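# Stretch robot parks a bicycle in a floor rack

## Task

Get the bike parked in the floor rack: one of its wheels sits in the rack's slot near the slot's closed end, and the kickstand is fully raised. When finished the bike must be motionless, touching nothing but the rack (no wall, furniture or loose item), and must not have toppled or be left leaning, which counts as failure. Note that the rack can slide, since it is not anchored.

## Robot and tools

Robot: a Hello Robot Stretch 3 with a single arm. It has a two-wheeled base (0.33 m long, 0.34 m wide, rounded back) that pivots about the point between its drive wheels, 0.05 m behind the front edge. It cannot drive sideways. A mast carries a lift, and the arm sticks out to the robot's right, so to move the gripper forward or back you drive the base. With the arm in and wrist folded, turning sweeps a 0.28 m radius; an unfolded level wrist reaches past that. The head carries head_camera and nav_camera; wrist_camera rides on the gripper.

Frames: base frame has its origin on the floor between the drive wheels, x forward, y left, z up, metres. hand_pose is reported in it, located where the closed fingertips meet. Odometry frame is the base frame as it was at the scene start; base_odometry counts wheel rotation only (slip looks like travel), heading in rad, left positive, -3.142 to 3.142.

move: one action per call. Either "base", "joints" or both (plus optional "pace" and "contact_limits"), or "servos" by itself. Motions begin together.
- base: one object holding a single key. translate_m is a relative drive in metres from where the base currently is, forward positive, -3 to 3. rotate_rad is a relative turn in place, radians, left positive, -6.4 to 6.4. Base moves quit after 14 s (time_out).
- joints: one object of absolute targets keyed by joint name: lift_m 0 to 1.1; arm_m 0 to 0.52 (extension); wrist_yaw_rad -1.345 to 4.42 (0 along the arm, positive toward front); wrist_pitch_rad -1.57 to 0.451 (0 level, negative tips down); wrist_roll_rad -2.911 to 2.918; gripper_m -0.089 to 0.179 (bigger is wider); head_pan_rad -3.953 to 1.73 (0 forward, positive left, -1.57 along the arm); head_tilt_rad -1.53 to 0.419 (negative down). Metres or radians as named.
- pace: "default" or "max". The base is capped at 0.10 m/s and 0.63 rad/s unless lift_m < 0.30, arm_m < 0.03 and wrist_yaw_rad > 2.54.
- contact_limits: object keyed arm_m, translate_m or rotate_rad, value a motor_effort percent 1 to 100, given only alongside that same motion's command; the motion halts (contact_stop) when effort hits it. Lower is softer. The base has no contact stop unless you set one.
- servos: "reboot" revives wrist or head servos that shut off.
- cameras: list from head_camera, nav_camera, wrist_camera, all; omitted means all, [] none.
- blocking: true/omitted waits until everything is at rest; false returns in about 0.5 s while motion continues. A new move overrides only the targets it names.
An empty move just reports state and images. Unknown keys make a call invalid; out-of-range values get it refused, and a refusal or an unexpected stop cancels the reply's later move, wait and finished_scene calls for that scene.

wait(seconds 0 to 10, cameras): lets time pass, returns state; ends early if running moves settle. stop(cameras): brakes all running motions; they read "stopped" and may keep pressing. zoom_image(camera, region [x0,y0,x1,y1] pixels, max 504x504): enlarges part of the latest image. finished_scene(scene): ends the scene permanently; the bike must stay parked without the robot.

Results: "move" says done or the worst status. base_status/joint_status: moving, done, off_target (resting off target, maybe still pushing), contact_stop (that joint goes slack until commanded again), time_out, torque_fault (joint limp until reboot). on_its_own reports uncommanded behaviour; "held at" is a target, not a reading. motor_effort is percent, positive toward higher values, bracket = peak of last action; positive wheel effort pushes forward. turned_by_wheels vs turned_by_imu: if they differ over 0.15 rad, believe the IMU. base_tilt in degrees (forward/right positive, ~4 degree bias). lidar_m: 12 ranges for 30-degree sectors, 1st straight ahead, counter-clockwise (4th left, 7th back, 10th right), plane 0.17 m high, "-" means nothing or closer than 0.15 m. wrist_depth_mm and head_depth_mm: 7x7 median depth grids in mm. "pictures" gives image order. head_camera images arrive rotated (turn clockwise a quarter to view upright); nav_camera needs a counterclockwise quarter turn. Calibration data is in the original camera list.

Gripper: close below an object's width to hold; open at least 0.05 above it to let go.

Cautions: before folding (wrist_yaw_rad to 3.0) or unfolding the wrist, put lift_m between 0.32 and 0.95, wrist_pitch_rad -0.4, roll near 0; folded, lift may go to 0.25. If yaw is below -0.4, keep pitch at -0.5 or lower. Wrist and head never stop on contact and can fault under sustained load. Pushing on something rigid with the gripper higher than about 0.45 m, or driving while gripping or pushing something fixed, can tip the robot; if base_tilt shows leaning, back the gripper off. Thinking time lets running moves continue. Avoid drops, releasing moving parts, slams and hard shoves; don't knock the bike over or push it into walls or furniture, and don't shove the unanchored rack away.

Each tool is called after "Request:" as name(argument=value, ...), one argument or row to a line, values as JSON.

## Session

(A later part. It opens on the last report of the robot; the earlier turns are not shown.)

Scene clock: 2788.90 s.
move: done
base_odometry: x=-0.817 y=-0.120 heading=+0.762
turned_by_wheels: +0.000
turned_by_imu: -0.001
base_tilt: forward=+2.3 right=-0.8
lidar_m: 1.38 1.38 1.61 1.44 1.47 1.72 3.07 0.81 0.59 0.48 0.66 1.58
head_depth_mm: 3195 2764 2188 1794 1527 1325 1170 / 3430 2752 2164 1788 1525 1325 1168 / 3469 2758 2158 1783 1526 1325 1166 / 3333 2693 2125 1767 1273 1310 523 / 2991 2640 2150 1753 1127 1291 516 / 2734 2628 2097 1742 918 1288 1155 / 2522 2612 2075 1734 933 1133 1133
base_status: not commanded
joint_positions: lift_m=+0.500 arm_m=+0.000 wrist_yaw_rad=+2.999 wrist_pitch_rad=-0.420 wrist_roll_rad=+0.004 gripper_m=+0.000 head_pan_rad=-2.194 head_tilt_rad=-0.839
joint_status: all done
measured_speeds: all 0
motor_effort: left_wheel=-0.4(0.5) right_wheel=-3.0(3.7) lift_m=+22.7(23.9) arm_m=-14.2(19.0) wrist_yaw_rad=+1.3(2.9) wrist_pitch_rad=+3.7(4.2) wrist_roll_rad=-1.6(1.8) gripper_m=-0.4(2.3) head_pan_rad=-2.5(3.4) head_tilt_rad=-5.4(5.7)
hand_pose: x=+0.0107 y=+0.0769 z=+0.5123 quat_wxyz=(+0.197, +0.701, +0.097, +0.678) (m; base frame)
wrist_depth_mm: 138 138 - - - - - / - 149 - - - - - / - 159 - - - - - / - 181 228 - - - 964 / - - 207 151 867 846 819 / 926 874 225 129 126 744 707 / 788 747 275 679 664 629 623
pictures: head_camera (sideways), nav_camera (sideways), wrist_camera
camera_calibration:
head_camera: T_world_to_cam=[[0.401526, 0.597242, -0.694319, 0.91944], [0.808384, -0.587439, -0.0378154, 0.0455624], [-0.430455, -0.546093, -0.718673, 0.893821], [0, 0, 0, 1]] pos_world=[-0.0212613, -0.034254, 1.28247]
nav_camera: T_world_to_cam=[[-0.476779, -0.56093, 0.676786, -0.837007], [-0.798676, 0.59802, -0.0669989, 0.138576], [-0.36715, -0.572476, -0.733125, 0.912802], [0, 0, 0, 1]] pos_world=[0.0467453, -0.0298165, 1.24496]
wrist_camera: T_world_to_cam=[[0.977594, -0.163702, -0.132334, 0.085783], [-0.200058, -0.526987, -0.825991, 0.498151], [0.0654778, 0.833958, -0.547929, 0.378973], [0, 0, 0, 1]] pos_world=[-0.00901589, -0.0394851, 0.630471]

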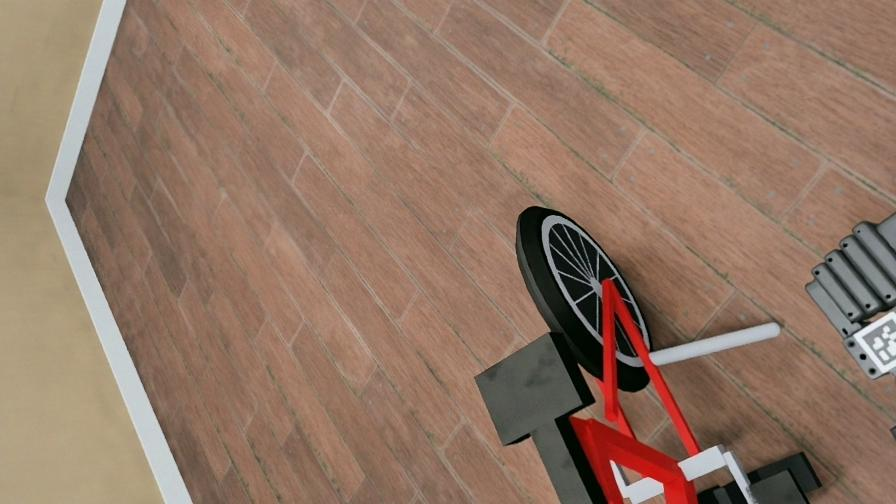

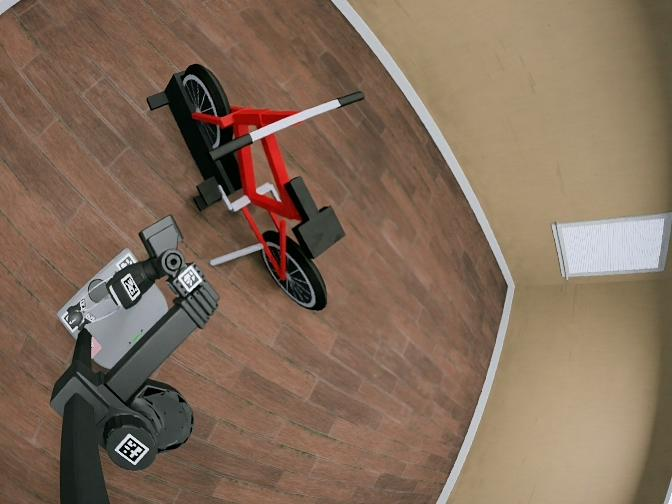

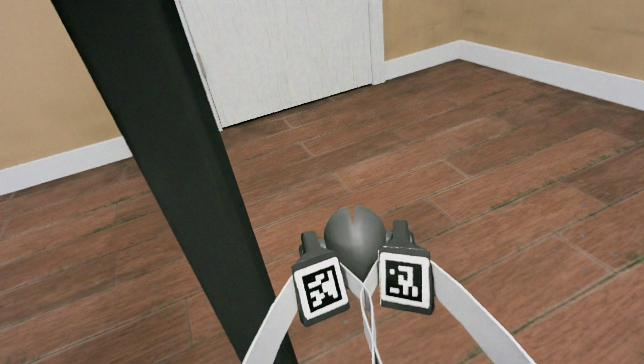

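Request:
zoom_image(
  camera="nav_camera",
  region=[130, 50, 380, 320],
)

Request:
move(
  joints={"head_pan_rad":-1.9,"head_tilt_rad":-0.95},
  cameras=["head_camera","nav_camera"],
)

Scaled by 1.867 from the camera's 672x504 image, which has a finer 792x594 frame.

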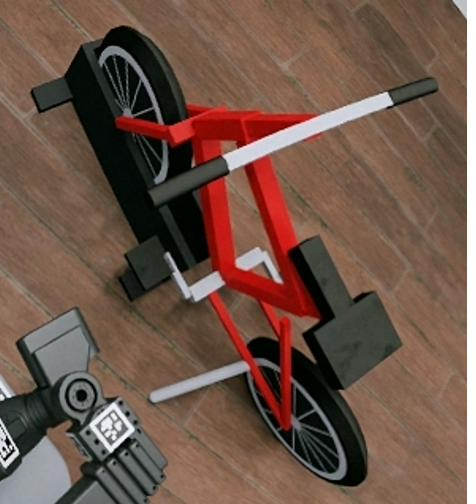

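Scene clock: 2818.73 s.
move: done
base_odometry: x=-0.817 y=-0.120 heading=+0.762
turned_by_wheels: +0.000
turned_by_imu: -0.001
base_tilt: forward=+2.3 right=-0.8
lidar_m: 1.38 1.38 1.61 1.44 1.48 1.72 3.07 0.81 0.60 0.48 0.66 1.58
head_depth_mm: 2928 2313 1921 1642 1439 1272 1141 / 2865 2279 1901 1642 1416 1270 1136 / 2746 2266 1891 1619 1357 1270 498 / 2607 2255 1896 941 1244 1245 518 / 2472 2236 1871 1000 1347 1261 546 / 2345 2229 1865 1599 1233 1217 565 / 2216 2185 1856 1590 1190 1241 1122
base_status: not commanded
joint_positions: lift_m=+0.500 arm_m=+0.000 wrist_yaw_rad=+2.999 wrist_pitch_rad=-0.420 wrist_roll_rad=+0.004 gripper_m=+0.000 head_pan_rad=-1.906 head_tilt_rad=-0.938
joint_status: all done
measured_speeds: all 0
motor_effort: left_wheel=-0.3(0.5) right_wheel=-3.0(3.2) lift_m=+24.7(24.8) arm_m=-10.5(11.4) wrist_yaw_rad=+1.3(2.2) wrist_pitch_rad=+3.2(4.0) wrist_roll_rad=-1.5(1.7) gripper_m=-1.1(1.8) head_pan_rad=+2.7(5.1) head_tilt_rad=-6.1(8.5)
hand_pose: x=+0.0107 y=+0.0769 z=+0.5123 quat_wxyz=(+0.197, +0.701, +0.097, +0.678) (m; base frame)
wrist_depth_mm: 138 138 - - - - - / - 148 - - - - - / - 160 - - - - - / - 182 229 - - - 979 / - - 207 151 868 848 821 / 932 875 226 128 126 740 704 / 794 747 276 676 669 628 620
pictures: head_camera (sideways), nav_camera (sideways)
camera_calibration:
head_camera: T_world_to_cam=[[0.236069, 0.748047, -0.62024, 0.823923], [0.943449, -0.329322, -0.038096, 0.045099], [-0.232756, -0.576171, -0.783487, 0.976899], [0, 0, 0, 1]] pos_world=[-0.00967234, -0.0386194, 1.27813]
nav_camera: T_world_to_cam=[[-0.317958, -0.732979, 0.601369, -0.739709], [-0.933793, 0.351897, -0.0648087, 0.13654], [-0.164116, -0.58216, -0.796339, 0.993763], [0, 0, 0, 1]] pos_world=[0.0553965, -0.0117102, 1.24506]

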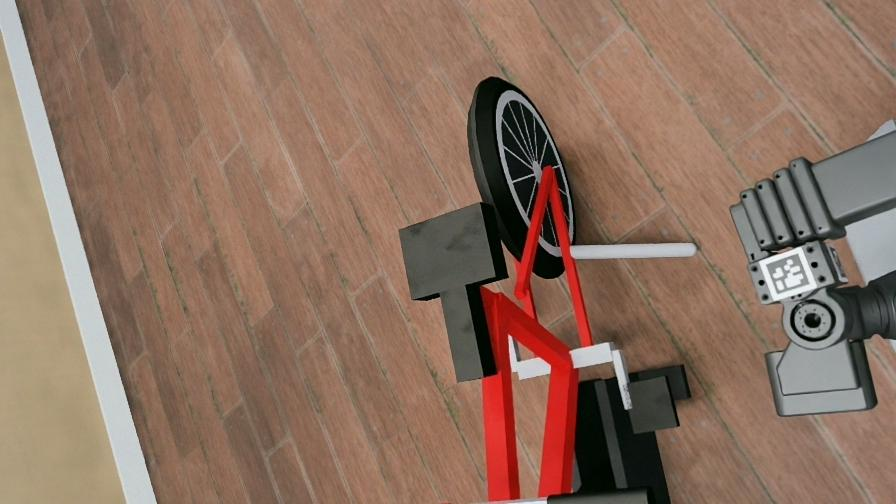

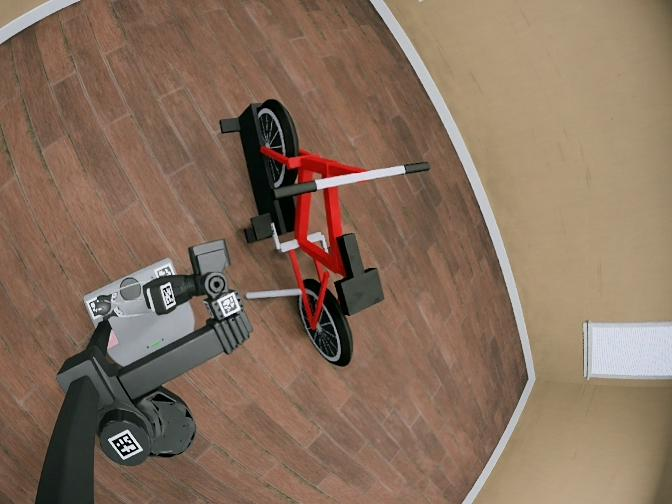

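Request:
move(
  base={"rotate_rad":-0.4},
  joints={"lift_m":0.35},
  cameras=[],
)

Request:
move(
  base={"translate_m":-0.13},
  cameras=[],
)

Request:
move(
  base={"rotate_rad":0.4},
  joints={"head_pan_rad":-1.8,"head_tilt_rad":-0.9},
)

Scene clock: 2844.80 s.
move: done
base_odometry: x=-0.817 y=-0.120 heading=+0.362
turned_by_wheels: -0.400
turned_by_imu: -0.399
base_tilt: forward=+2.4 right=-0.8
lidar_m: 1.49 1.38 1.39 1.57 1.44 1.49 1.87 3.40 0.74 0.59 0.48 0.70
head_depth_mm: 2917 2328 1927 1646 1438 1275 1154 / 2855 2297 1913 1637 1427 1278 1142 / 2854 2284 1890 1627 1422 1267 980 / 2795 2273 1878 1610 1423 1253 637 / 2787 2234 1854 1592 1360 1254 671 / 2779 2233 1852 1584 1198 1234 1105 / 2654 2212 1849 910 1129 1228 1131
base_status: done
joint_positions: lift_m=+0.350 arm_m=+0.000 wrist_yaw_rad=+2.999 wrist_pitch_rad=-0.419 wrist_roll_rad=+0.004 gripper_m=+0.000 head_pan_rad=-1.905 head_tilt_rad=-0.938
joint_status: all done
measured_speeds: all 0
motor_effort: left_wheel=+5.8(10.2) right_wheel=-4.7(8.3) lift_m=+22.6(25.4) arm_m=-6.1(7.6) wrist_yaw_rad=+1.1(2.2) wrist_pitch_rad=+3.3(4.0) wrist_roll_rad=-1.6(1.8) gripper_m=-0.6(2.4) head_pan_rad=+2.8(3.4) head_tilt_rad=-5.1(6.5)
hand_pose: x=+0.0107 y=+0.0770 z=+0.3624 quat_wxyz=(+0.197, +0.701, +0.097, +0.678) (m; base frame)
wrist_depth_mm: 138 138 - - - - - / - 148 - - - - - / - 159 - - - 944 894 / - 181 229 864 813 771 726 / 850 781 207 151 653 651 616 / 701 667 225 128 126 556 531 / 596 570 274 338 492 479 472
pictures: none
No camera images: "cameras" was empty.

Scene clock: 2847.20 s.
move: done
base_odometry: x=-0.938 y=-0.166 heading=+0.362
turned_by_wheels: +0.000
turned_by_imu: -0.001
base_tilt: forward=+2.3 right=-0.8
lidar_m: 1.60 1.48 1.50 1.49 1.39 1.41 1.78 3.30 3.37 0.60 0.55 0.74
head_depth_mm: 2886 2322 1921 1649 1431 1269 1155 / 2885 2293 1897 1629 1430 1266 1140 / 2833 2263 1905 1623 1428 1262 980 / 2842 2259 1887 1614 1421 1257 638 / 2766 2232 1881 1616 1388 1265 672 / 2779 2235 1868 1607 1332 1250 1117 / 2750 2227 1863 1608 1140 1228 1124
base_status: done
joint_positions: lift_m=+0.350 arm_m=+0.000 wrist_yaw_rad=+2.999 wrist_pitch_rad=-0.419 wrist_roll_rad=+0.004 gripper_m=+0.000 head_pan_rad=-1.905 head_tilt_rad=-0.938
joint_status: not commanded
measured_speeds: all 0
motor_effort: left_wheel=+1.8(4.0) right_wheel=-4.1(8.3) lift_m=+25.3(25.3) arm_m=-5.2(6.3) wrist_yaw_rad=+0.8(2.8) wrist_pitch_rad=+3.6(3.8) wrist_roll_rad=-1.5(1.8) gripper_m=-0.8(2.1) head_pan_rad=+2.7(3.2) head_tilt_rad=-4.9(6.8)
hand_pose: x=+0.0107 y=+0.0770 z=+0.3624 quat_wxyz=(+0.197, +0.701, +0.097, +0.678) (m; base frame)
wrist_depth_mm: 136 138 - - - - - / - 149 - - - - - / - 159 - - - 962 892 / - 182 229 873 809 782 734 / 843 792 207 151 643 652 618 / 707 666 225 128 126 550 537 / 597 573 275 342 488 482 468
pictures: none
No camera images: "cameras" was empty.

Scene clock: 2848.93 s.
move: done
base_odometry: x=-0.938 y=-0.166 heading=+0.762
turned_by_wheels: +0.400
turned_by_imu: +0.397
base_tilt: forward=+2.3 right=-0.8
lidar_m: 1.48 1.48 1.58 1.37 1.39 1.63 2.90 3.31 0.67 0.54 0.56 1.70
head_depth_mm: 2929 2452 2006 1690 1474 1292 1161 / 2784 2413 1994 1690 1408 1288 1151 / 2695 2419 1965 1683 1328 1274 1150 / 2530 2391 1964 1662 1250 1274 647 / 2395 2391 1962 963 1260 1253 1138 / 2290 2345 1939 1650 1233 1269 1139 / 2178 2305 1915 1656 1223 1240 1133
base_status: done
joint_positions: lift_m=+0.350 arm_m=+0.000 wrist_yaw_rad=+2.999 wrist_pitch_rad=-0.419 wrist_roll_rad=+0.004 gripper_m=+0.000 head_pan_rad=-1.805 head_tilt_rad=-0.902
joint_status: all done
measured_speeds: all 0
motor_effort: left_wheel=-3.8(7.1) right_wheel=+7.0(10.5) lift_m=+26.6(26.9) arm_m=-5.1(5.6) wrist_yaw_rad=+1.3(2.1) wrist_pitch_rad=+3.7(4.1) wrist_roll_rad=-1.5(1.7) gripper_m=-1.8(2.3) head_pan_rad=+2.5(4.0) head_tilt_rad=+0.4(3.8)
hand_pose: x=+0.0107 y=+0.0770 z=+0.3624 quat_wxyz=(+0.197, +0.701, +0.097, +0.678) (m; base frame)
wrist_depth_mm: 138 138 - - - - - / - 149 - - - - - / - 159 - - - 943 901 / - 181 230 869 814 757 725 / 844 799 207 150 645 647 617 / 701 656 225 128 126 555 531 / 601 576 276 340 491 480 472
pictures: head_camera (sideways), nav_camera (sideways), wrist_camera
camera_calibration:
head_camera: T_world_to_cam=[[0.154831, 0.746046, -0.647644, 0.860125], [0.971345, -0.234609, -0.0380374, 0.0448543], [-0.180321, -0.623197, -0.760993, 0.94733], [0, 0, 0, 1]] pos_world=[-0.00591962, -0.0407961, 1.27967]
nav_camera: T_world_to_cam=[[-0.23797, -0.739888, 0.629234, -0.776503], [-0.964847, 0.254474, -0.0656709, 0.137855], [-0.111535, -0.622743, -0.774436, 0.964963], [0, 0, 0, 1]] pos_world=[0.0558517, -0.00868194, 1.24496]
wrist_camera: T_world_to_cam=[[0.977623, -0.16352, -0.132343, 0.0659633], [-0.199942, -0.526699, -0.826203, 0.374398], [0.0653963, 0.834176, -0.547607, 0.296657], [0, 0, 0, 1]] pos_world=[-0.00902957, -0.0394831, 0.48051]

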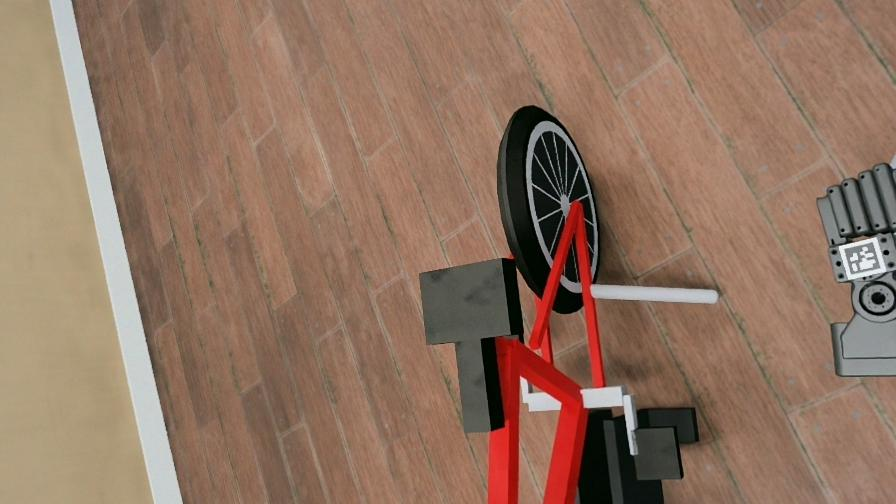

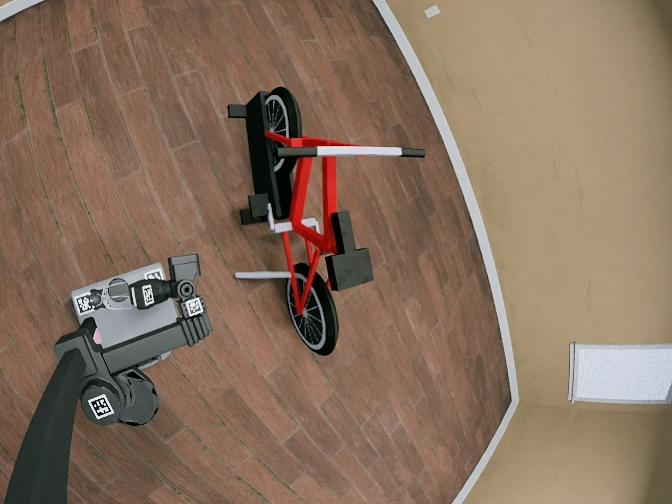

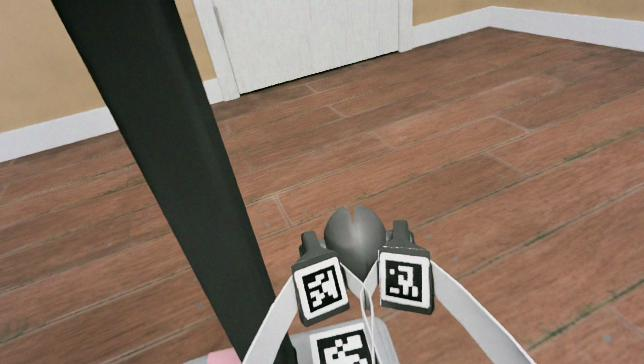

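Request:
move(
  joints={"wrist_yaw_rad":0.0,"head_pan_rad":-1.6,"head_tilt_rad":-0.95},
  cameras=[],
)

Request:
move(
  joints={"wrist_pitch_rad":-0.25,"lift_m":0.1,"arm_m":0.09},
)

Scene clock: 2869.37 s.
move: done
base_odometry: x=-0.938 y=-0.166 heading=+0.762
turned_by_wheels: +0.000
turned_by_imu: -0.001
base_tilt: forward=+2.3 right=-0.8
lidar_m: 1.48 1.48 1.58 1.37 1.40 1.63 2.89 3.32 0.67 0.54 0.56 1.70
head_depth_mm: 2575 2329 1922 1638 1381 1281 1151 / 2470 2287 1923 1639 1318 1263 1146 / 2420 2294 1884 1136 1323 1269 628 / 2350 2241 1890 958 1374 1233 646 / 2287 2227 1876 1521 1342 1259 1109 / 2218 2215 1869 1541 1272 1245 1127 / 2149 2211 1810 954 1280 1249 1128
base_status: not commanded
joint_positions: lift_m=+0.350 arm_m=+0.000 wrist_yaw_rad=+0.002 wrist_pitch_rad=-0.419 wrist_roll_rad=+0.003 gripper_m=+0.000 head_pan_rad=-1.606 head_tilt_rad=-0.938
joint_status: all done
measured_speeds: all 0
motor_effort: left_wheel=-3.4(3.7) right_wheel=+6.6(7.2) lift_m=+29.4(30.1) arm_m=-6.7(6.8) wrist_yaw_rad=-0.9(4.6) wrist_pitch_rad=+3.5(4.0) wrist_roll_rad=-0.9(1.6) gripper_m=-2.0(2.2) head_pan_rad=+3.0(3.6) head_tilt_rad=-5.9(7.9)
hand_pose: x=-0.0211 y=-0.3692 z=+0.3624 quat_wxyz=(+0.691, +0.148, -0.692, -0.147) (m; base frame)
wrist_depth_mm: 381 - - - - - - / 398 441 - - - 396 386 / 442 493 475 573 540 425 424 / 501 533 988 512 481 462 482 / - - 454 151 464 570 589 / 659 632 599 128 126 558 537 / 596 572 524 519 498 482 471
pictures: none
No camera images: "cameras" was empty.

Scene clock: 2872.47 s.
move: done
base_odometry: x=-0.938 y=-0.166 heading=+0.762
turned_by_wheels: +0.000
turned_by_imu: -0.001
base_tilt: forward=+2.3 right=-0.8
lidar_m: 1.48 1.48 1.57 1.37 1.40 1.63 2.90 3.30 0.67 0.54 0.56 1.69
head_depth_mm: 2598 2290 1920 1635 1389 1272 1140 / 2518 2282 1927 1630 1312 1268 1142 / 2421 2277 1904 1137 1318 1264 1111 / 2344 2261 1879 962 1369 1242 909 / 2288 2269 1869 1515 1337 1265 1131 / 2226 2244 1859 1556 1263 1257 1132 / 2156 2204 1790 952 1288 1247 1119
base_status: not commanded
joint_positions: lift_m=+0.100 arm_m=+0.090 wrist_yaw_rad=+0.001 wrist_pitch_rad=-0.272 wrist_roll_rad=+0.003 gripper_m=+0.000 head_pan_rad=-1.606 head_tilt_rad=-0.938
joint_status: all done
measured_speeds: all 0
motor_effort: left_wheel=-3.4(3.7) right_wheel=+6.6(7.1) lift_m=+22.8(28.5) arm_m=+19.3(21.2) wrist_yaw_rad=-1.6(2.3) wrist_pitch_rad=+4.1(5.7) wrist_roll_rad=-0.9(1.2) gripper_m=-1.1(2.3) head_pan_rad=+3.1(3.3) head_tilt_rad=-5.4(6.7)
hand_pose: x=-0.0213 y=-0.4754 z=+0.1468 quat_wxyz=(+0.700, +0.096, -0.701, -0.096) (m; base frame)
wrist_depth_mm: - 303 300 403 394 276 271 / 352 - 306 318 281 267 295 / 249 249 260 816 699 315 322 / 214 213 - 556 520 249 352 / - - 389 152 388 348 362 / 402 385 348 129 126 217 305 / 341 319 303 287 283 256 263
pictures: head_camera (sideways), nav_camera (sideways), wrist_camera
camera_calibration:
head_camera: T_world_to_cam=[[0.00437043, 0.784511, -0.6201, 0.825153], [0.998637, -0.0356756, -0.0380962, 0.0447626], [-0.0520093, -0.619088, -0.783597, 0.97594], [0, 0, 0, 1]] pos_world=[0.00245016, -0.0415517, 1.27813]
nav_camera: T_world_to_cam=[[-0.0870531, -0.794323, 0.601226, -0.740932], [-0.996086, 0.0601146, -0.0648041, 0.136914], [0.0153329, -0.604514, -0.796447, 0.992809], [0, 0, 0, 1]] pos_world=[0.0566553, 0.00339731, 1.24506]
wrist_camera: T_world_to_cam=[[-0.991171, 0.0014496, -0.132584, 0.014917], [0.120783, 0.422385, -0.898333, 0.36751], [0.0546994, -0.906415, -0.418831, -0.205096], [0, 0, 0, 1]] pos_world=[-0.0183852, -0.341155, 0.246224]

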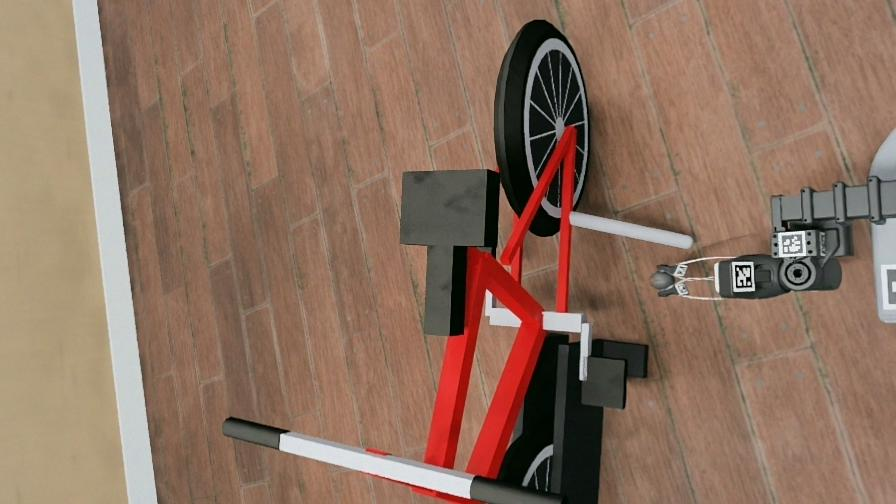

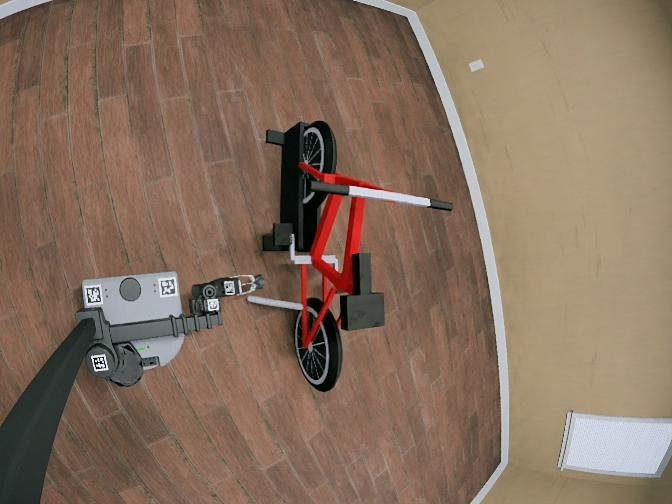

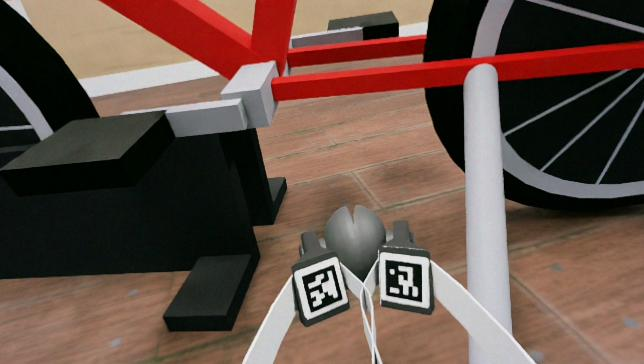

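Request:
move(
  joints={"lift_m":0.01,"arm_m":0.11},
  cameras=[],
)

Request:
move(
  base={"translate_m":-0.06},
  joints={"head_pan_rad":-1.8},
)

Scene clock: 2879.87 s.
move: done
base_odometry: x=-0.938 y=-0.166 heading=+0.762
turned_by_wheels: +0.000
turned_by_imu: -0.001
base_tilt: forward=+2.3 right=-0.8
lidar_m: 1.48 1.48 1.58 1.37 1.39 1.63 2.89 3.31 0.70 0.54 0.56 1.70
head_depth_mm: 2600 2300 1928 1634 1393 1274 1147 / 2521 2271 1912 1632 1311 1268 1144 / 2407 2277 1893 1137 1333 1268 1128 / 2342 2234 1880 969 1366 1236 970 / 2310 2240 1871 1521 1356 1249 1128 / 2216 2236 1855 1547 1272 1253 1122 / 2164 2241 1808 955 1293 1245 1123
base_status: not commanded
joint_positions: lift_m=+0.010 arm_m=+0.110 wrist_yaw_rad=+0.001 wrist_pitch_rad=-0.271 wrist_roll_rad=+0.003 gripper_m=+0.000 head_pan_rad=-1.606 head_tilt_rad=-0.938
joint_status: all done
measured_speeds: all 0
motor_effort: left_wheel=-3.5(3.7) right_wheel=+6.7(7.0) lift_m=+22.6(23.9) arm_m=+19.1(21.0) wrist_yaw_rad=+0.1(1.7) wrist_pitch_rad=+4.0(4.3) wrist_roll_rad=-0.9(1.3) gripper_m=-2.0(2.0) head_pan_rad=+2.4(3.5) head_tilt_rad=-5.3(6.4)
hand_pose: x=-0.0213 y=-0.4954 z=+0.0569 quat_wxyz=(+0.700, +0.096, -0.701, -0.096) (m; base frame)
wrist_depth_mm: 278 - - - - 183 268 / 288 281 366 890 727 172 288 / 301 299 308 521 459 162 310 / - - 335 358 332 152 286 / 322 277 280 155 241 146 228 / 264 248 236 128 126 138 189 / 212 203 197 181 176 139 164
pictures: none
No camera images: "cameras" was empty.

Scene clock: 2881.57 s.
move: done
base_odometry: x=-0.981 y=-0.208 heading=+0.762
turned_by_wheels: +0.001
turned_by_imu: +0.001
base_tilt: forward=+2.3 right=-0.8
lidar_m: 1.54 1.54 1.56 1.36 1.38 1.62 2.87 3.25 0.70 2.40 0.56 1.77
head_depth_mm: 2892 2311 1919 1645 1442 1278 1153 / 2764 2294 1901 1631 1433 1276 1149 / 2660 2270 1901 1629 1357 1265 1140 / 2527 2253 1888 1626 1340 1261 965 / 2445 2266 1876 955 1338 1236 1104 / 2352 2204 1869 985 1340 1255 1129 / 2232 2207 1851 1555 1201 1220 1122
base_status: done
joint_positions: lift_m=+0.010 arm_m=+0.110 wrist_yaw_rad=+0.052 wrist_pitch_rad=-0.271 wrist_roll_rad=+0.003 gripper_m=+0.000 head_pan_rad=-1.795 head_tilt_rad=-0.938
joint_status: all done
measured_speeds: all 0
on_its_own: right_wheel is at rest, and its effort (-22.4) is outside its rest range (-21 to +21); wrist_yaw_rad is at rest, and its effort (-44.7) is outside its rest range (-9 to +9)
motor_effort: left_wheel=+7.7(8.3) right_wheel=-22.4(22.9) lift_m=+22.8(23.1) arm_m=+18.0(19.3) wrist_yaw_rad=-44.7(45.6) wrist_pitch_rad=+3.8(4.4) wrist_roll_rad=-0.8(1.1) gripper_m=+2.2(2.7) head_pan_rad=-2.2(4.5) head_tilt_rad=-5.7(6.5)
hand_pose: x=-0.0090 y=-0.4951 z=+0.0569 quat_wxyz=(+0.702, +0.114, -0.698, -0.078) (m; base frame)
wrist_depth_mm: 288 354 - - 182 262 255 / 297 292 - 909 173 282 275 / - 305 557 523 164 355 295 / - - 370 361 156 307 286 / 328 284 294 152 147 242 229 / 265 250 237 129 126 200 192 / 214 204 186 178 172 171 165
pictures: head_camera (sideways), nav_camera (sideways), wrist_camera
camera_calibration:
head_camera: T_world_to_cam=[[0.151667, 0.769734, -0.620086, 0.824236], [0.974157, -0.222636, -0.0380962, 0.0449119], [-0.167377, -0.598283, -0.783609, 0.976659], [0, 0, 0, 1]] pos_world=[-0.00529037, -0.040126, 1.27813]
nav_camera: T_world_to_cam=[[-0.234721, -0.763839, 0.601212, -0.740012], [-0.96706, 0.246163, -0.0648037, 0.136737], [-0.0984963, -0.596619, -0.796458, 0.993517], [0, 0, 0, 1]] pos_world=[0.0563937, -0.0061591, 1.24506]
wrist_camera: T_world_to_cam=[[-0.989952, -0.0491151, -0.1326, -0.00985031], [0.0991485, 0.427505, -0.898559, 0.295983], [0.10082, -0.902678, -0.41834, -0.259054], [0, 0, 0, 1]] pos_world=[-0.0129797, -0.36086, 0.156279]

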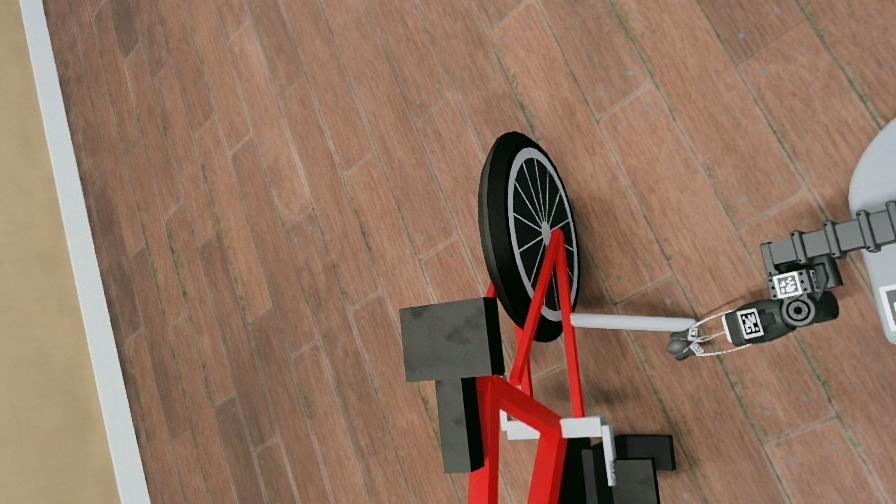

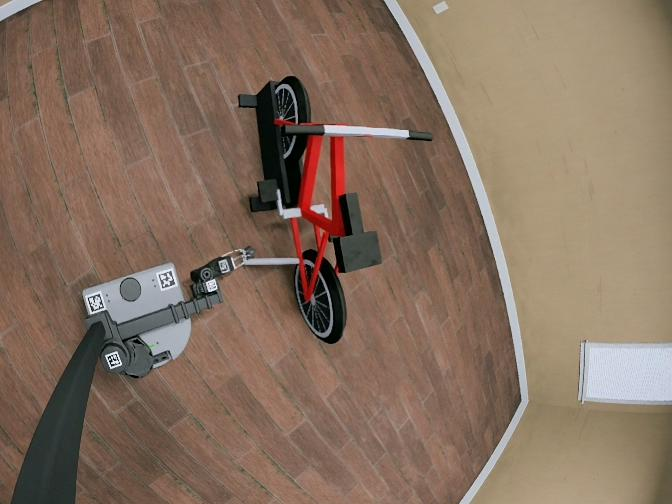

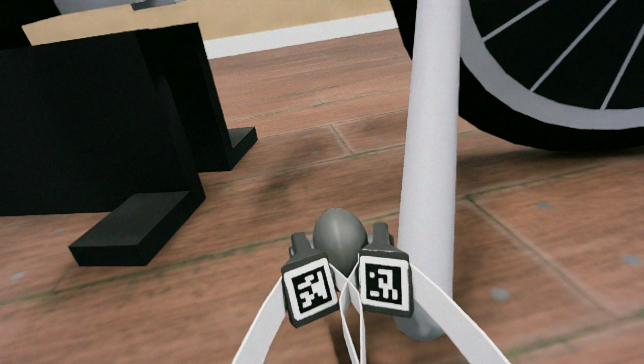

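Request:
move(
  base={"translate_m":0.07},
  cameras=[],
)

Request:
move(
  joints={"lift_m":0.3,"wrist_yaw_rad":0.0},
  cameras=[],
)

Request:
move(
  joints={"wrist_pitch_rad":-1.55,"wrist_roll_rad":1.57,"arm_m":0.35},
  cameras=[],
)

Request:
move(
  joints={"lift_m":0.2},
)

Scene clock: 2905.73 s.
move: done
base_odometry: x=-0.931 y=-0.159 heading=+0.762
turned_by_wheels: +0.000
turned_by_imu: -0.001
base_tilt: forward=+2.3 right=-0.8
lidar_m: 1.47 1.47 1.58 1.37 1.39 1.63 2.91 3.31 0.70 0.54 0.56 1.69
head_depth_mm: 2831 2309 1917 1656 1443 1274 1143 / 2730 2283 1916 1644 1408 1277 1151 / 2688 2267 1900 1621 1380 1266 1136 / 2526 2259 1865 1127 1241 1254 964 / 2439 2221 1867 959 1376 1249 1095 / 2325 2236 1854 1503 1244 1245 1123 / 2189 2224 1846 1596 1233 1244 1121
base_status: done
joint_positions: lift_m=+0.010 arm_m=+0.110 wrist_yaw_rad=+0.070 wrist_pitch_rad=-0.271 wrist_roll_rad=+0.003 gripper_m=+0.000 head_pan_rad=-1.795 head_tilt_rad=-0.938
joint_status: not commanded
measured_speeds: all 0
on_its_own: wrist_yaw_rad is held at +0.069, not at your +0.000, by its stall guard, which is not easing now
motor_effort: left_wheel=+1.1(9.1) right_wheel=+5.6(10.2) lift_m=+24.8(24.9) arm_m=+14.5(15.9) wrist_yaw_rad=-1.0(14.7) wrist_pitch_rad=+3.6(4.4) wrist_roll_rad=-1.3(1.3) gripper_m=-1.7(2.3) head_pan_rad=-2.1(2.8) head_tilt_rad=-5.6(6.2)
hand_pose: x=-0.0046 y=-0.4948 z=+0.0569 quat_wxyz=(+0.703, +0.120, -0.698, -0.071) (m; base frame)
wrist_depth_mm: 292 284 343 - - - 172 / - 296 291 941 745 595 166 / - - 303 493 459 418 153 / - - 315 353 331 307 146 / 331 308 268 156 241 244 137 / 264 247 235 128 126 200 132 / 213 203 197 181 177 168 159
pictures: none
No camera images: "cameras" was empty.

Scene clock: 2909.20 s.
move: done
base_odometry: x=-0.931 y=-0.159 heading=+0.762
turned_by_wheels: +0.000
turned_by_imu: -0.001
base_tilt: forward=+2.3 right=-0.9
lidar_m: 1.47 1.47 1.58 1.37 1.40 1.63 2.91 3.32 0.67 0.54 0.56 1.68
head_depth_mm: 2839 2300 1944 1650 1445 1272 1147 / 2720 2274 1916 1625 1409 1268 1147 / 2650 2255 1905 1622 1365 1270 966 / 2539 2255 1884 1126 1233 1236 954 / 2435 2243 1888 955 1362 831 1115 / 2304 2226 1885 1506 1245 1253 1129 / 2213 2208 1846 1604 1231 1246 1122
base_status: not commanded
joint_positions: lift_m=+0.300 arm_m=+0.110 wrist_yaw_rad=+0.002 wrist_pitch_rad=-0.271 wrist_roll_rad=+0.003 gripper_m=+0.000 head_pan_rad=-1.795 head_tilt_rad=-0.938
joint_status: all done
measured_speeds: all 0
motor_effort: left_wheel=+1.2(1.4) right_wheel=+5.6(6.1) lift_m=+29.6(31.8) arm_m=+11.9(14.7) wrist_yaw_rad=-1.4(4.1) wrist_pitch_rad=+3.4(4.4) wrist_roll_rad=-1.1(1.3) gripper_m=-1.7(2.3) head_pan_rad=-2.4(2.8) head_tilt_rad=-5.5(6.5)
hand_pose: x=-0.0211 y=-0.4954 z=+0.3470 quat_wxyz=(+0.700, +0.096, -0.701, -0.095) (m; base frame)
wrist_depth_mm: - - - 246 253 - - / - - - - 265 - - / 315 - - - - 252 280 / 370 343 - 469 895 315 292 / 379 847 369 152 364 342 327 / - 424 - 128 126 341 356 / - 319 325 518 521 423 426
pictures: none
No camera images: "cameras" was empty.

Scene clock: 2912.20 s.
move: done
base_odometry: x=-0.931 y=-0.159 heading=+0.762
turned_by_wheels: +0.000
turned_by_imu: -0.001
base_tilt: forward=+2.3 right=-0.8
lidar_m: 1.47 1.47 1.58 1.37 1.40 1.64 2.91 3.32 0.67 0.54 0.56 1.68
head_depth_mm: 2837 2340 1924 1637 1440 1277 1142 / 2709 2269 1904 1637 1402 1276 1150 / 2646 2278 1916 1620 1365 1263 966 / 2535 2243 1880 1134 1182 792 964 / 2404 2240 1902 954 894 1248 1126 / 2309 2220 1867 1511 1195 1255 1124 / 2224 2235 1854 1591 1229 1247 1128
base_status: not commanded
joint_positions: lift_m=+0.300 arm_m=+0.350 wrist_yaw_rad=+0.000 wrist_pitch_rad=-1.541 wrist_roll_rad=+1.567 gripper_m=+0.000 head_pan_rad=-1.795 head_tilt_rad=-0.938
joint_status: all done
measured_speeds: all 0
motor_effort: left_wheel=+1.0(1.3) right_wheel=+5.5(6.1) lift_m=+27.7(29.9) arm_m=+19.6(21.7) wrist_yaw_rad=+1.1(2.0) wrist_pitch_rad=-1.6(3.3) wrist_roll_rad=+1.1(5.2) gripper_m=-0.7(2.1) head_pan_rad=-2.1(2.8) head_tilt_rad=-5.1(6.2)
hand_pose: x=-0.0215 y=-0.4782 z=+0.1819 quat_wxyz=(+0.002, +0.001, -0.717, -0.697) (m; base frame)
wrist_depth_mm: 164 189 325 320 317 313 311 / 343 338 231 280 325 322 319 / 353 349 344 339 335 333 326 / 360 355 351 349 344 339 336 / 371 368 362 152 348 349 344 / 378 375 372 128 126 356 354 / 179 294 357 378 376 367 363
pictures: none
No camera images: "cameras" was empty.

Scene clock: 2913.93 s.
move: done
base_odometry: x=-0.931 y=-0.159 heading=+0.762
turned_by_wheels: +0.000
turned_by_imu: +0.000
base_tilt: forward=+2.3 right=-0.8
lidar_m: 1.47 1.48 1.58 1.37 1.40 1.64 2.90 3.31 0.67 0.54 0.56 1.69
head_depth_mm: 2837 2319 1912 1656 1443 1272 1147 / 2736 2288 1904 1628 1405 1274 1140 / 2657 2245 1888 1627 1362 1268 1142 / 2562 2243 1871 1130 1224 1201 947 / 2424 2218 1866 953 981 1236 1134 / 2308 2201 1865 1490 1231 1248 1129 / 2199 2229 1852 1579 1231 1238 1122
base_status: not commanded
joint_positions: lift_m=+0.200 arm_m=+0.350 wrist_yaw_rad=+0.000 wrist_pitch_rad=-1.541 wrist_roll_rad=+1.567 gripper_m=+0.000 head_pan_rad=-1.795 head_tilt_rad=-0.938
joint_status: all done
measured_speeds: all 0
motor_effort: left_wheel=+0.9(1.3) right_wheel=+5.7(6.2) lift_m=+23.2(26.2) arm_m=+18.2(19.9) wrist_yaw_rad=+0.3(1.2) wrist_pitch_rad=-2.1(2.3) wrist_roll_rad=+0.9(1.2) gripper_m=-0.7(2.0) head_pan_rad=-2.2(3.1) head_tilt_rad=-5.4(6.3)
hand_pose: x=-0.0215 y=-0.4782 z=+0.0819 quat_wxyz=(+0.002, +0.001, -0.717, -0.697) (m; base frame)
wrist_depth_mm: 106 116 145 225 223 220 218 / 240 238 150 176 229 226 224 / 247 245 240 237 234 232 229 / 255 250 247 244 240 239 235 / 261 259 254 155 244 244 241 / 269 266 261 129 126 251 249 / 278 272 268 267 263 256 255
pictures: head_camera (sideways), nav_camera (sideways), wrist_camera
camera_calibration:
head_camera: T_world_to_cam=[[0.151767, 0.769786, -0.619997, 0.824121], [0.974134, -0.222738, -0.0380963, 0.0449122], [-0.167423, -0.598179, -0.783678, 0.97675], [0, 0, 0, 1]] pos_world=[-0.00529415, -0.0401221, 1.27812]
nav_camera: T_world_to_cam=[[-0.234819, -0.763879, 0.601122, -0.739895], [-0.967031, 0.246275, -0.0648008, 0.136733], [-0.0985416, -0.596521, -0.796525, 0.993606], [0, 0, 0, 1]] pos_world=[0.0563944, -0.00615836, 1.24506]
wrist_camera: T_world_to_cam=[[0.122212, 0.990544, -0.0623371, 0.497258], [0.979671, -0.110326, 0.16755, -0.0130526], [0.159089, -0.0815465, -0.983891, 0.208115], [0, 0, 0, 1]] pos_world=[-0.0810925, -0.477025, 0.237947]

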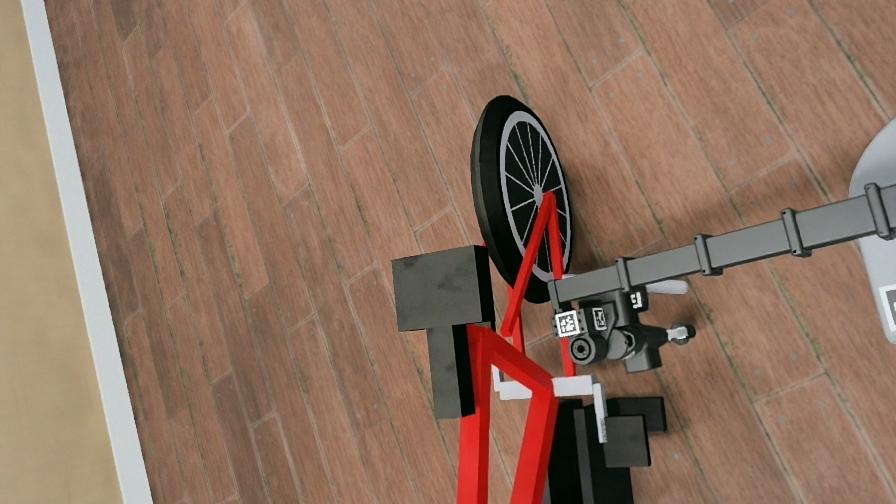

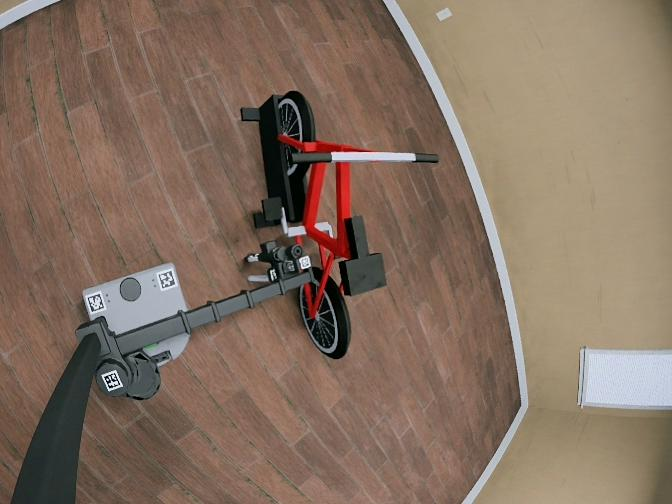

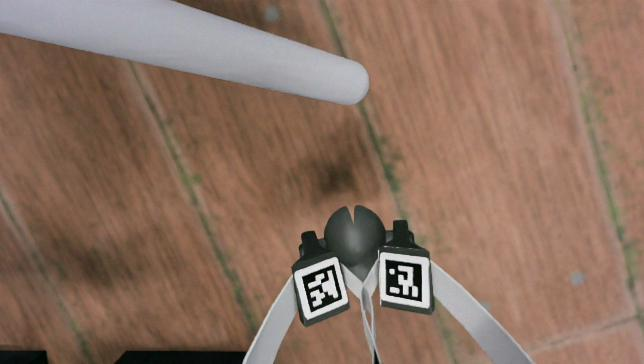

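Request:
move(
  joints={"lift_m":0.17,"arm_m":0.365},
  cameras=[],
)

Request:
move(
  base={"translate_m":-0.08},
)

Scene clock: 2924.23 s.
move: done
base_odometry: x=-0.931 y=-0.159 heading=+0.762
turned_by_wheels: +0.000
turned_by_imu: -0.001
base_tilt: forward=+2.3 right=-0.8
lidar_m: 1.47 1.47 1.57 1.37 1.39 1.63 2.90 3.32 0.67 0.54 0.56 1.69
head_depth_mm: 2837 2310 1913 1643 1431 1277 1143 / 2750 2313 1905 1643 1404 1271 1146 / 2660 2281 1904 1642 1368 1271 1136 / 2523 2239 1884 1134 1225 1211 955 / 2438 2253 1881 955 1014 1234 1133 / 2305 2215 1856 1503 1228 1245 1125 / 2196 2216 1845 1594 1231 1250 1117
base_status: not commanded
joint_positions: lift_m=+0.170 arm_m=+0.365 wrist_yaw_rad=+0.000 wrist_pitch_rad=-1.542 wrist_roll_rad=+1.567 gripper_m=+0.000 head_pan_rad=-1.795 head_tilt_rad=-0.938
joint_status: all done
measured_speeds: all 0
motor_effort: left_wheel=+1.0(1.4) right_wheel=+5.6(6.1) lift_m=+22.5(24.0) arm_m=+19.1(21.3) wrist_yaw_rad=+0.7(1.6) wrist_pitch_rad=-1.7(2.0) wrist_roll_rad=+1.0(1.2) gripper_m=-1.9(2.0) head_pan_rad=-2.4(2.5) head_tilt_rad=-6.4(6.4)
hand_pose: x=-0.0215 y=-0.4930 z=+0.0519 quat_wxyz=(+0.002, +0.001, -0.717, -0.697) (m; base frame)
wrist_depth_mm: 205 89 106 134 194 192 191 / 210 207 205 140 198 197 195 / 216 212 210 208 204 202 200 / 222 219 216 213 210 208 205 / 228 225 222 156 213 213 211 / 234 233 229 128 126 218 217 / 242 239 234 231 229 223 223
pictures: none
No camera images: "cameras" was empty.

Scene clock: 2926.40 s.
move: done
base_odometry: x=-0.989 y=-0.214 heading=+0.763
turned_by_wheels: +0.001
turned_by_imu: +0.000
base_tilt: forward=+2.3 right=-0.8
lidar_m: 1.55 1.55 1.56 1.35 1.38 1.61 2.87 3.23 0.66 0.59 0.55 1.78
head_depth_mm: 2866 2327 1909 1644 1442 1280 1150 / 2755 2294 1911 1633 1423 1273 1148 / 2647 2279 1869 1622 1358 1267 1132 / 2525 2233 1884 1624 1232 1205 951 / 2438 2240 1881 932 1008 1240 1134 / 2348 2216 1850 1014 1213 1243 1125 / 2222 2199 1838 1585 1201 1238 1125
base_status: done
joint_positions: lift_m=+0.170 arm_m=+0.365 wrist_yaw_rad=-0.005 wrist_pitch_rad=-1.543 wrist_roll_rad=+1.571 gripper_m=+0.000 head_pan_rad=-1.795 head_tilt_rad=-0.938
joint_status: not commanded
measured_speeds: all 0
motor_effort: left_wheel=+8.4(12.1) right_wheel=-12.9(28.7) lift_m=+29.4(29.4) arm_m=+15.8(19.2) wrist_yaw_rad=+4.5(6.8) wrist_pitch_rad=-1.5(2.3) wrist_roll_rad=-0.6(1.3) gripper_m=-1.2(2.1) head_pan_rad=-1.8(2.8) head_tilt_rad=-5.1(6.3)
hand_pose: x=-0.0214 y=-0.4927 z=+0.0519 quat_wxyz=(-0.002, -0.002, -0.717, -0.698) (m; base frame)
wrist_depth_mm: 203 201 199 196 194 192 190 / 208 206 204 202 199 197 195 / 215 211 209 208 205 202 200 / - 91 106 134 172 207 205 / 229 226 222 151 214 214 210 / 235 231 228 128 126 219 216 / 241 239 236 232 229 224 224
pictures: head_camera (sideways), nav_camera (sideways), wrist_camera
camera_calibration:
head_camera: T_world_to_cam=[[0.151779, 0.769792, -0.619987, 0.824107], [0.974131, -0.22275, -0.0380963, 0.0449122], [-0.167429, -0.598166, -0.783687, 0.97676], [0, 0, 0, 1]] pos_world=[-0.0052946, -0.0401216, 1.27812]
nav_camera: T_world_to_cam=[[-0.234831, -0.763884, 0.601112, -0.739881], [-0.967028, 0.246289, -0.0648004, 0.136732], [-0.0985469, -0.596509, -0.796534, 0.993616], [0, 0, 0, 1]] pos_world=[0.0563945, -0.00615827, 1.24506]
wrist_camera: T_world_to_cam=[[0.132307, 0.989371, -0.0603386, 0.509261], [0.978471, -0.120637, 0.167455, -0.0148193], [0.158396, -0.0811951, -0.984031, 0.177584], [0, 0, 0, 1]] pos_world=[-0.0810071, -0.491217, 0.207958]

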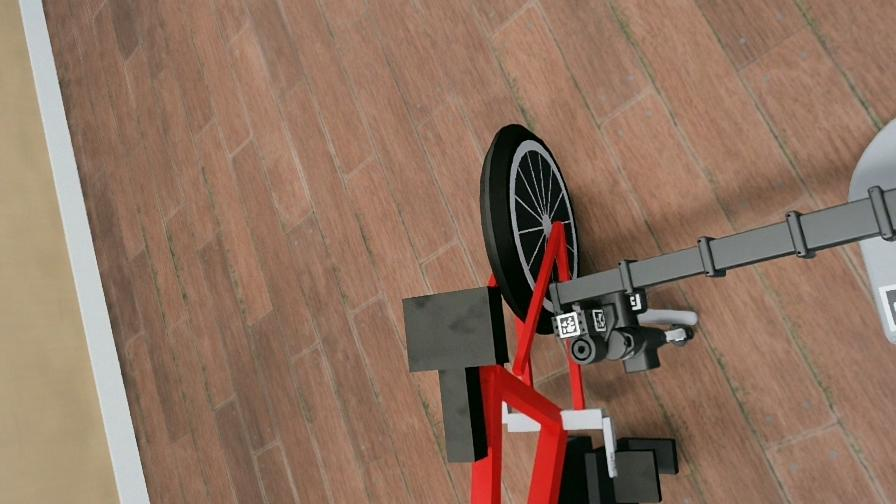

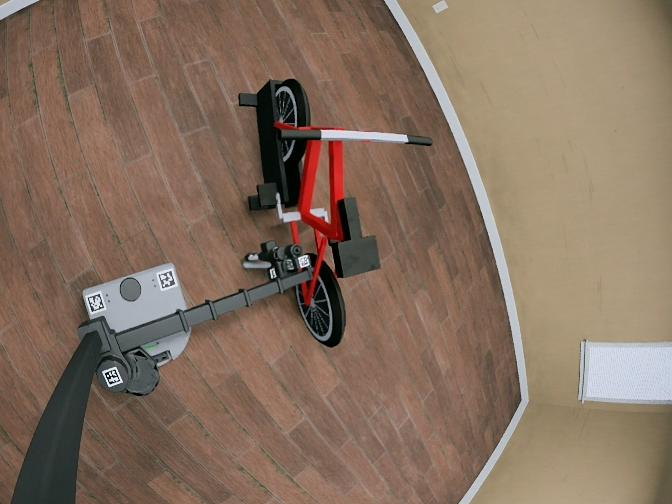

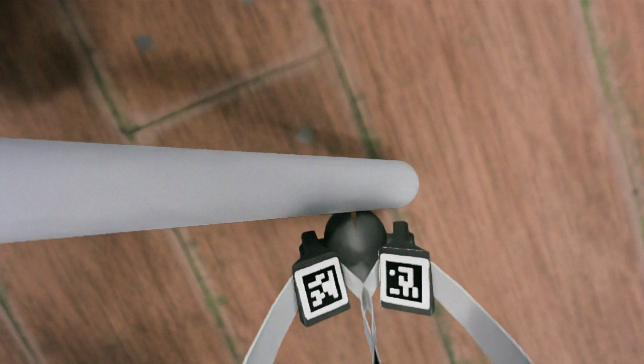

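Request:
move(
  base={"translate_m":-0.03},
)

Scene clock: 2929.80 s.
move: done
base_odometry: x=-1.010 y=-0.235 heading=+0.763
turned_by_wheels: +0.000
turned_by_imu: -0.001
base_tilt: forward=+2.3 right=-0.8
lidar_m: 1.57 1.58 1.55 1.35 1.37 1.60 2.86 3.20 0.66 0.58 0.54 1.81
head_depth_mm: 2868 2301 1915 1635 1441 1276 1144 / 2769 2288 1902 1635 1404 1274 1136 / 2602 2267 1891 1626 1352 1261 1141 / 2528 2259 1886 1620 1232 1203 952 / 2435 2235 1857 925 1013 1232 1132 / 2299 2242 1867 1006 1339 1258 1126 / 2233 2218 1850 1594 1210 1231 1119
base_status: done
joint_positions: lift_m=+0.170 arm_m=+0.365 wrist_yaw_rad=-0.002 wrist_pitch_rad=-1.547 wrist_roll_rad=+1.572 gripper_m=+0.000 head_pan_rad=-1.795 head_tilt_rad=-0.938
joint_status: not commanded
measured_speeds: all 0
motor_effort: left_wheel=+2.7(11.7) right_wheel=-1.2(33.2) lift_m=+26.5(28.3) arm_m=+9.8(12.6) wrist_yaw_rad=+2.2(7.3) wrist_pitch_rad=-0.4(1.8) wrist_roll_rad=-0.6(0.8) gripper_m=-0.6(1.7) head_pan_rad=-2.0(2.7) head_tilt_rad=-6.2(6.2)
hand_pose: x=-0.0215 y=-0.4918 z=+0.0520 quat_wxyz=(-0.001, -0.001, -0.715, -0.699) (m; base frame)
wrist_depth_mm: 203 201 199 197 195 192 191 / 208 206 203 202 200 198 196 / 212 210 210 206 205 203 200 / - 91 105 133 207 208 205 / 228 225 222 156 214 214 211 / 233 231 227 128 126 219 216 / 240 237 234 231 230 224 224
pictures: head_camera (sideways), nav_camera (sideways), wrist_camera
camera_calibration:
head_camera: T_world_to_cam=[[0.151781, 0.769793, -0.619985, 0.824105], [0.97413, -0.222753, -0.0380963, 0.0449122], [-0.16743, -0.598164, -0.783688, 0.976762], [0, 0, 0, 1]] pos_world=[-0.00529469, -0.0401216, 1.27812]
nav_camera: T_world_to_cam=[[-0.234833, -0.763885, 0.60111, -0.739879], [-0.967027, 0.246291, -0.0648004, 0.136732], [-0.098548, -0.596507, -0.796535, 0.993618], [0, 0, 0, 1]] pos_world=[0.0563945, -0.00615829, 1.24506]
wrist_camera: T_world_to_cam=[[0.129387, 0.98996, -0.0569023, 0.508441], [0.97882, -0.118328, 0.167063, -0.0135076], [0.158653, -0.0773129, -0.984303, 0.179676], [0, 0, 0, 1]] pos_world=[-0.0810702, -0.491043, 0.208044]

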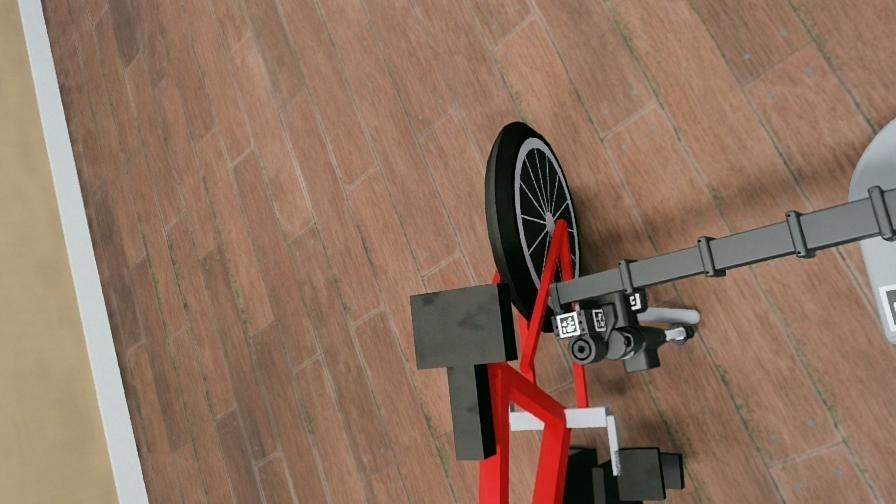

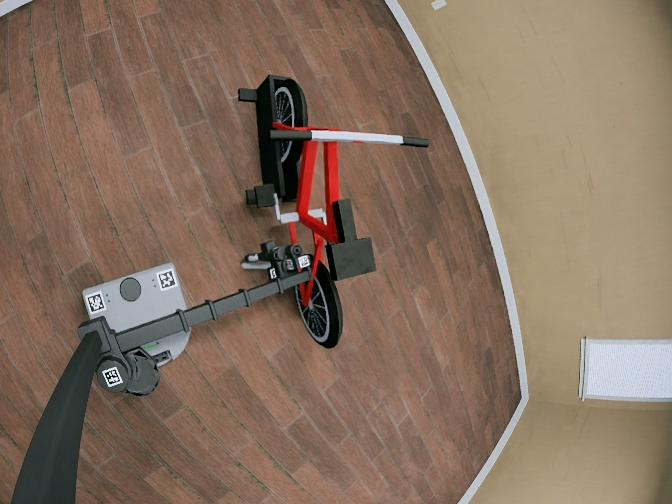

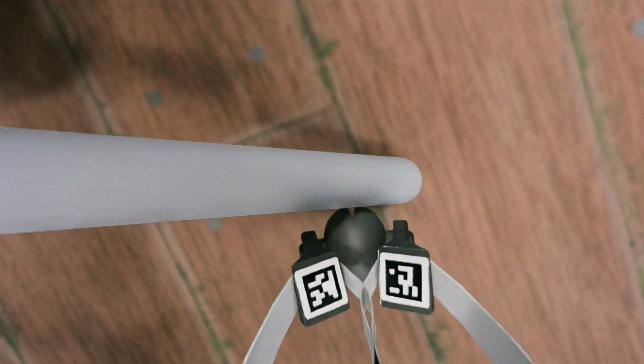

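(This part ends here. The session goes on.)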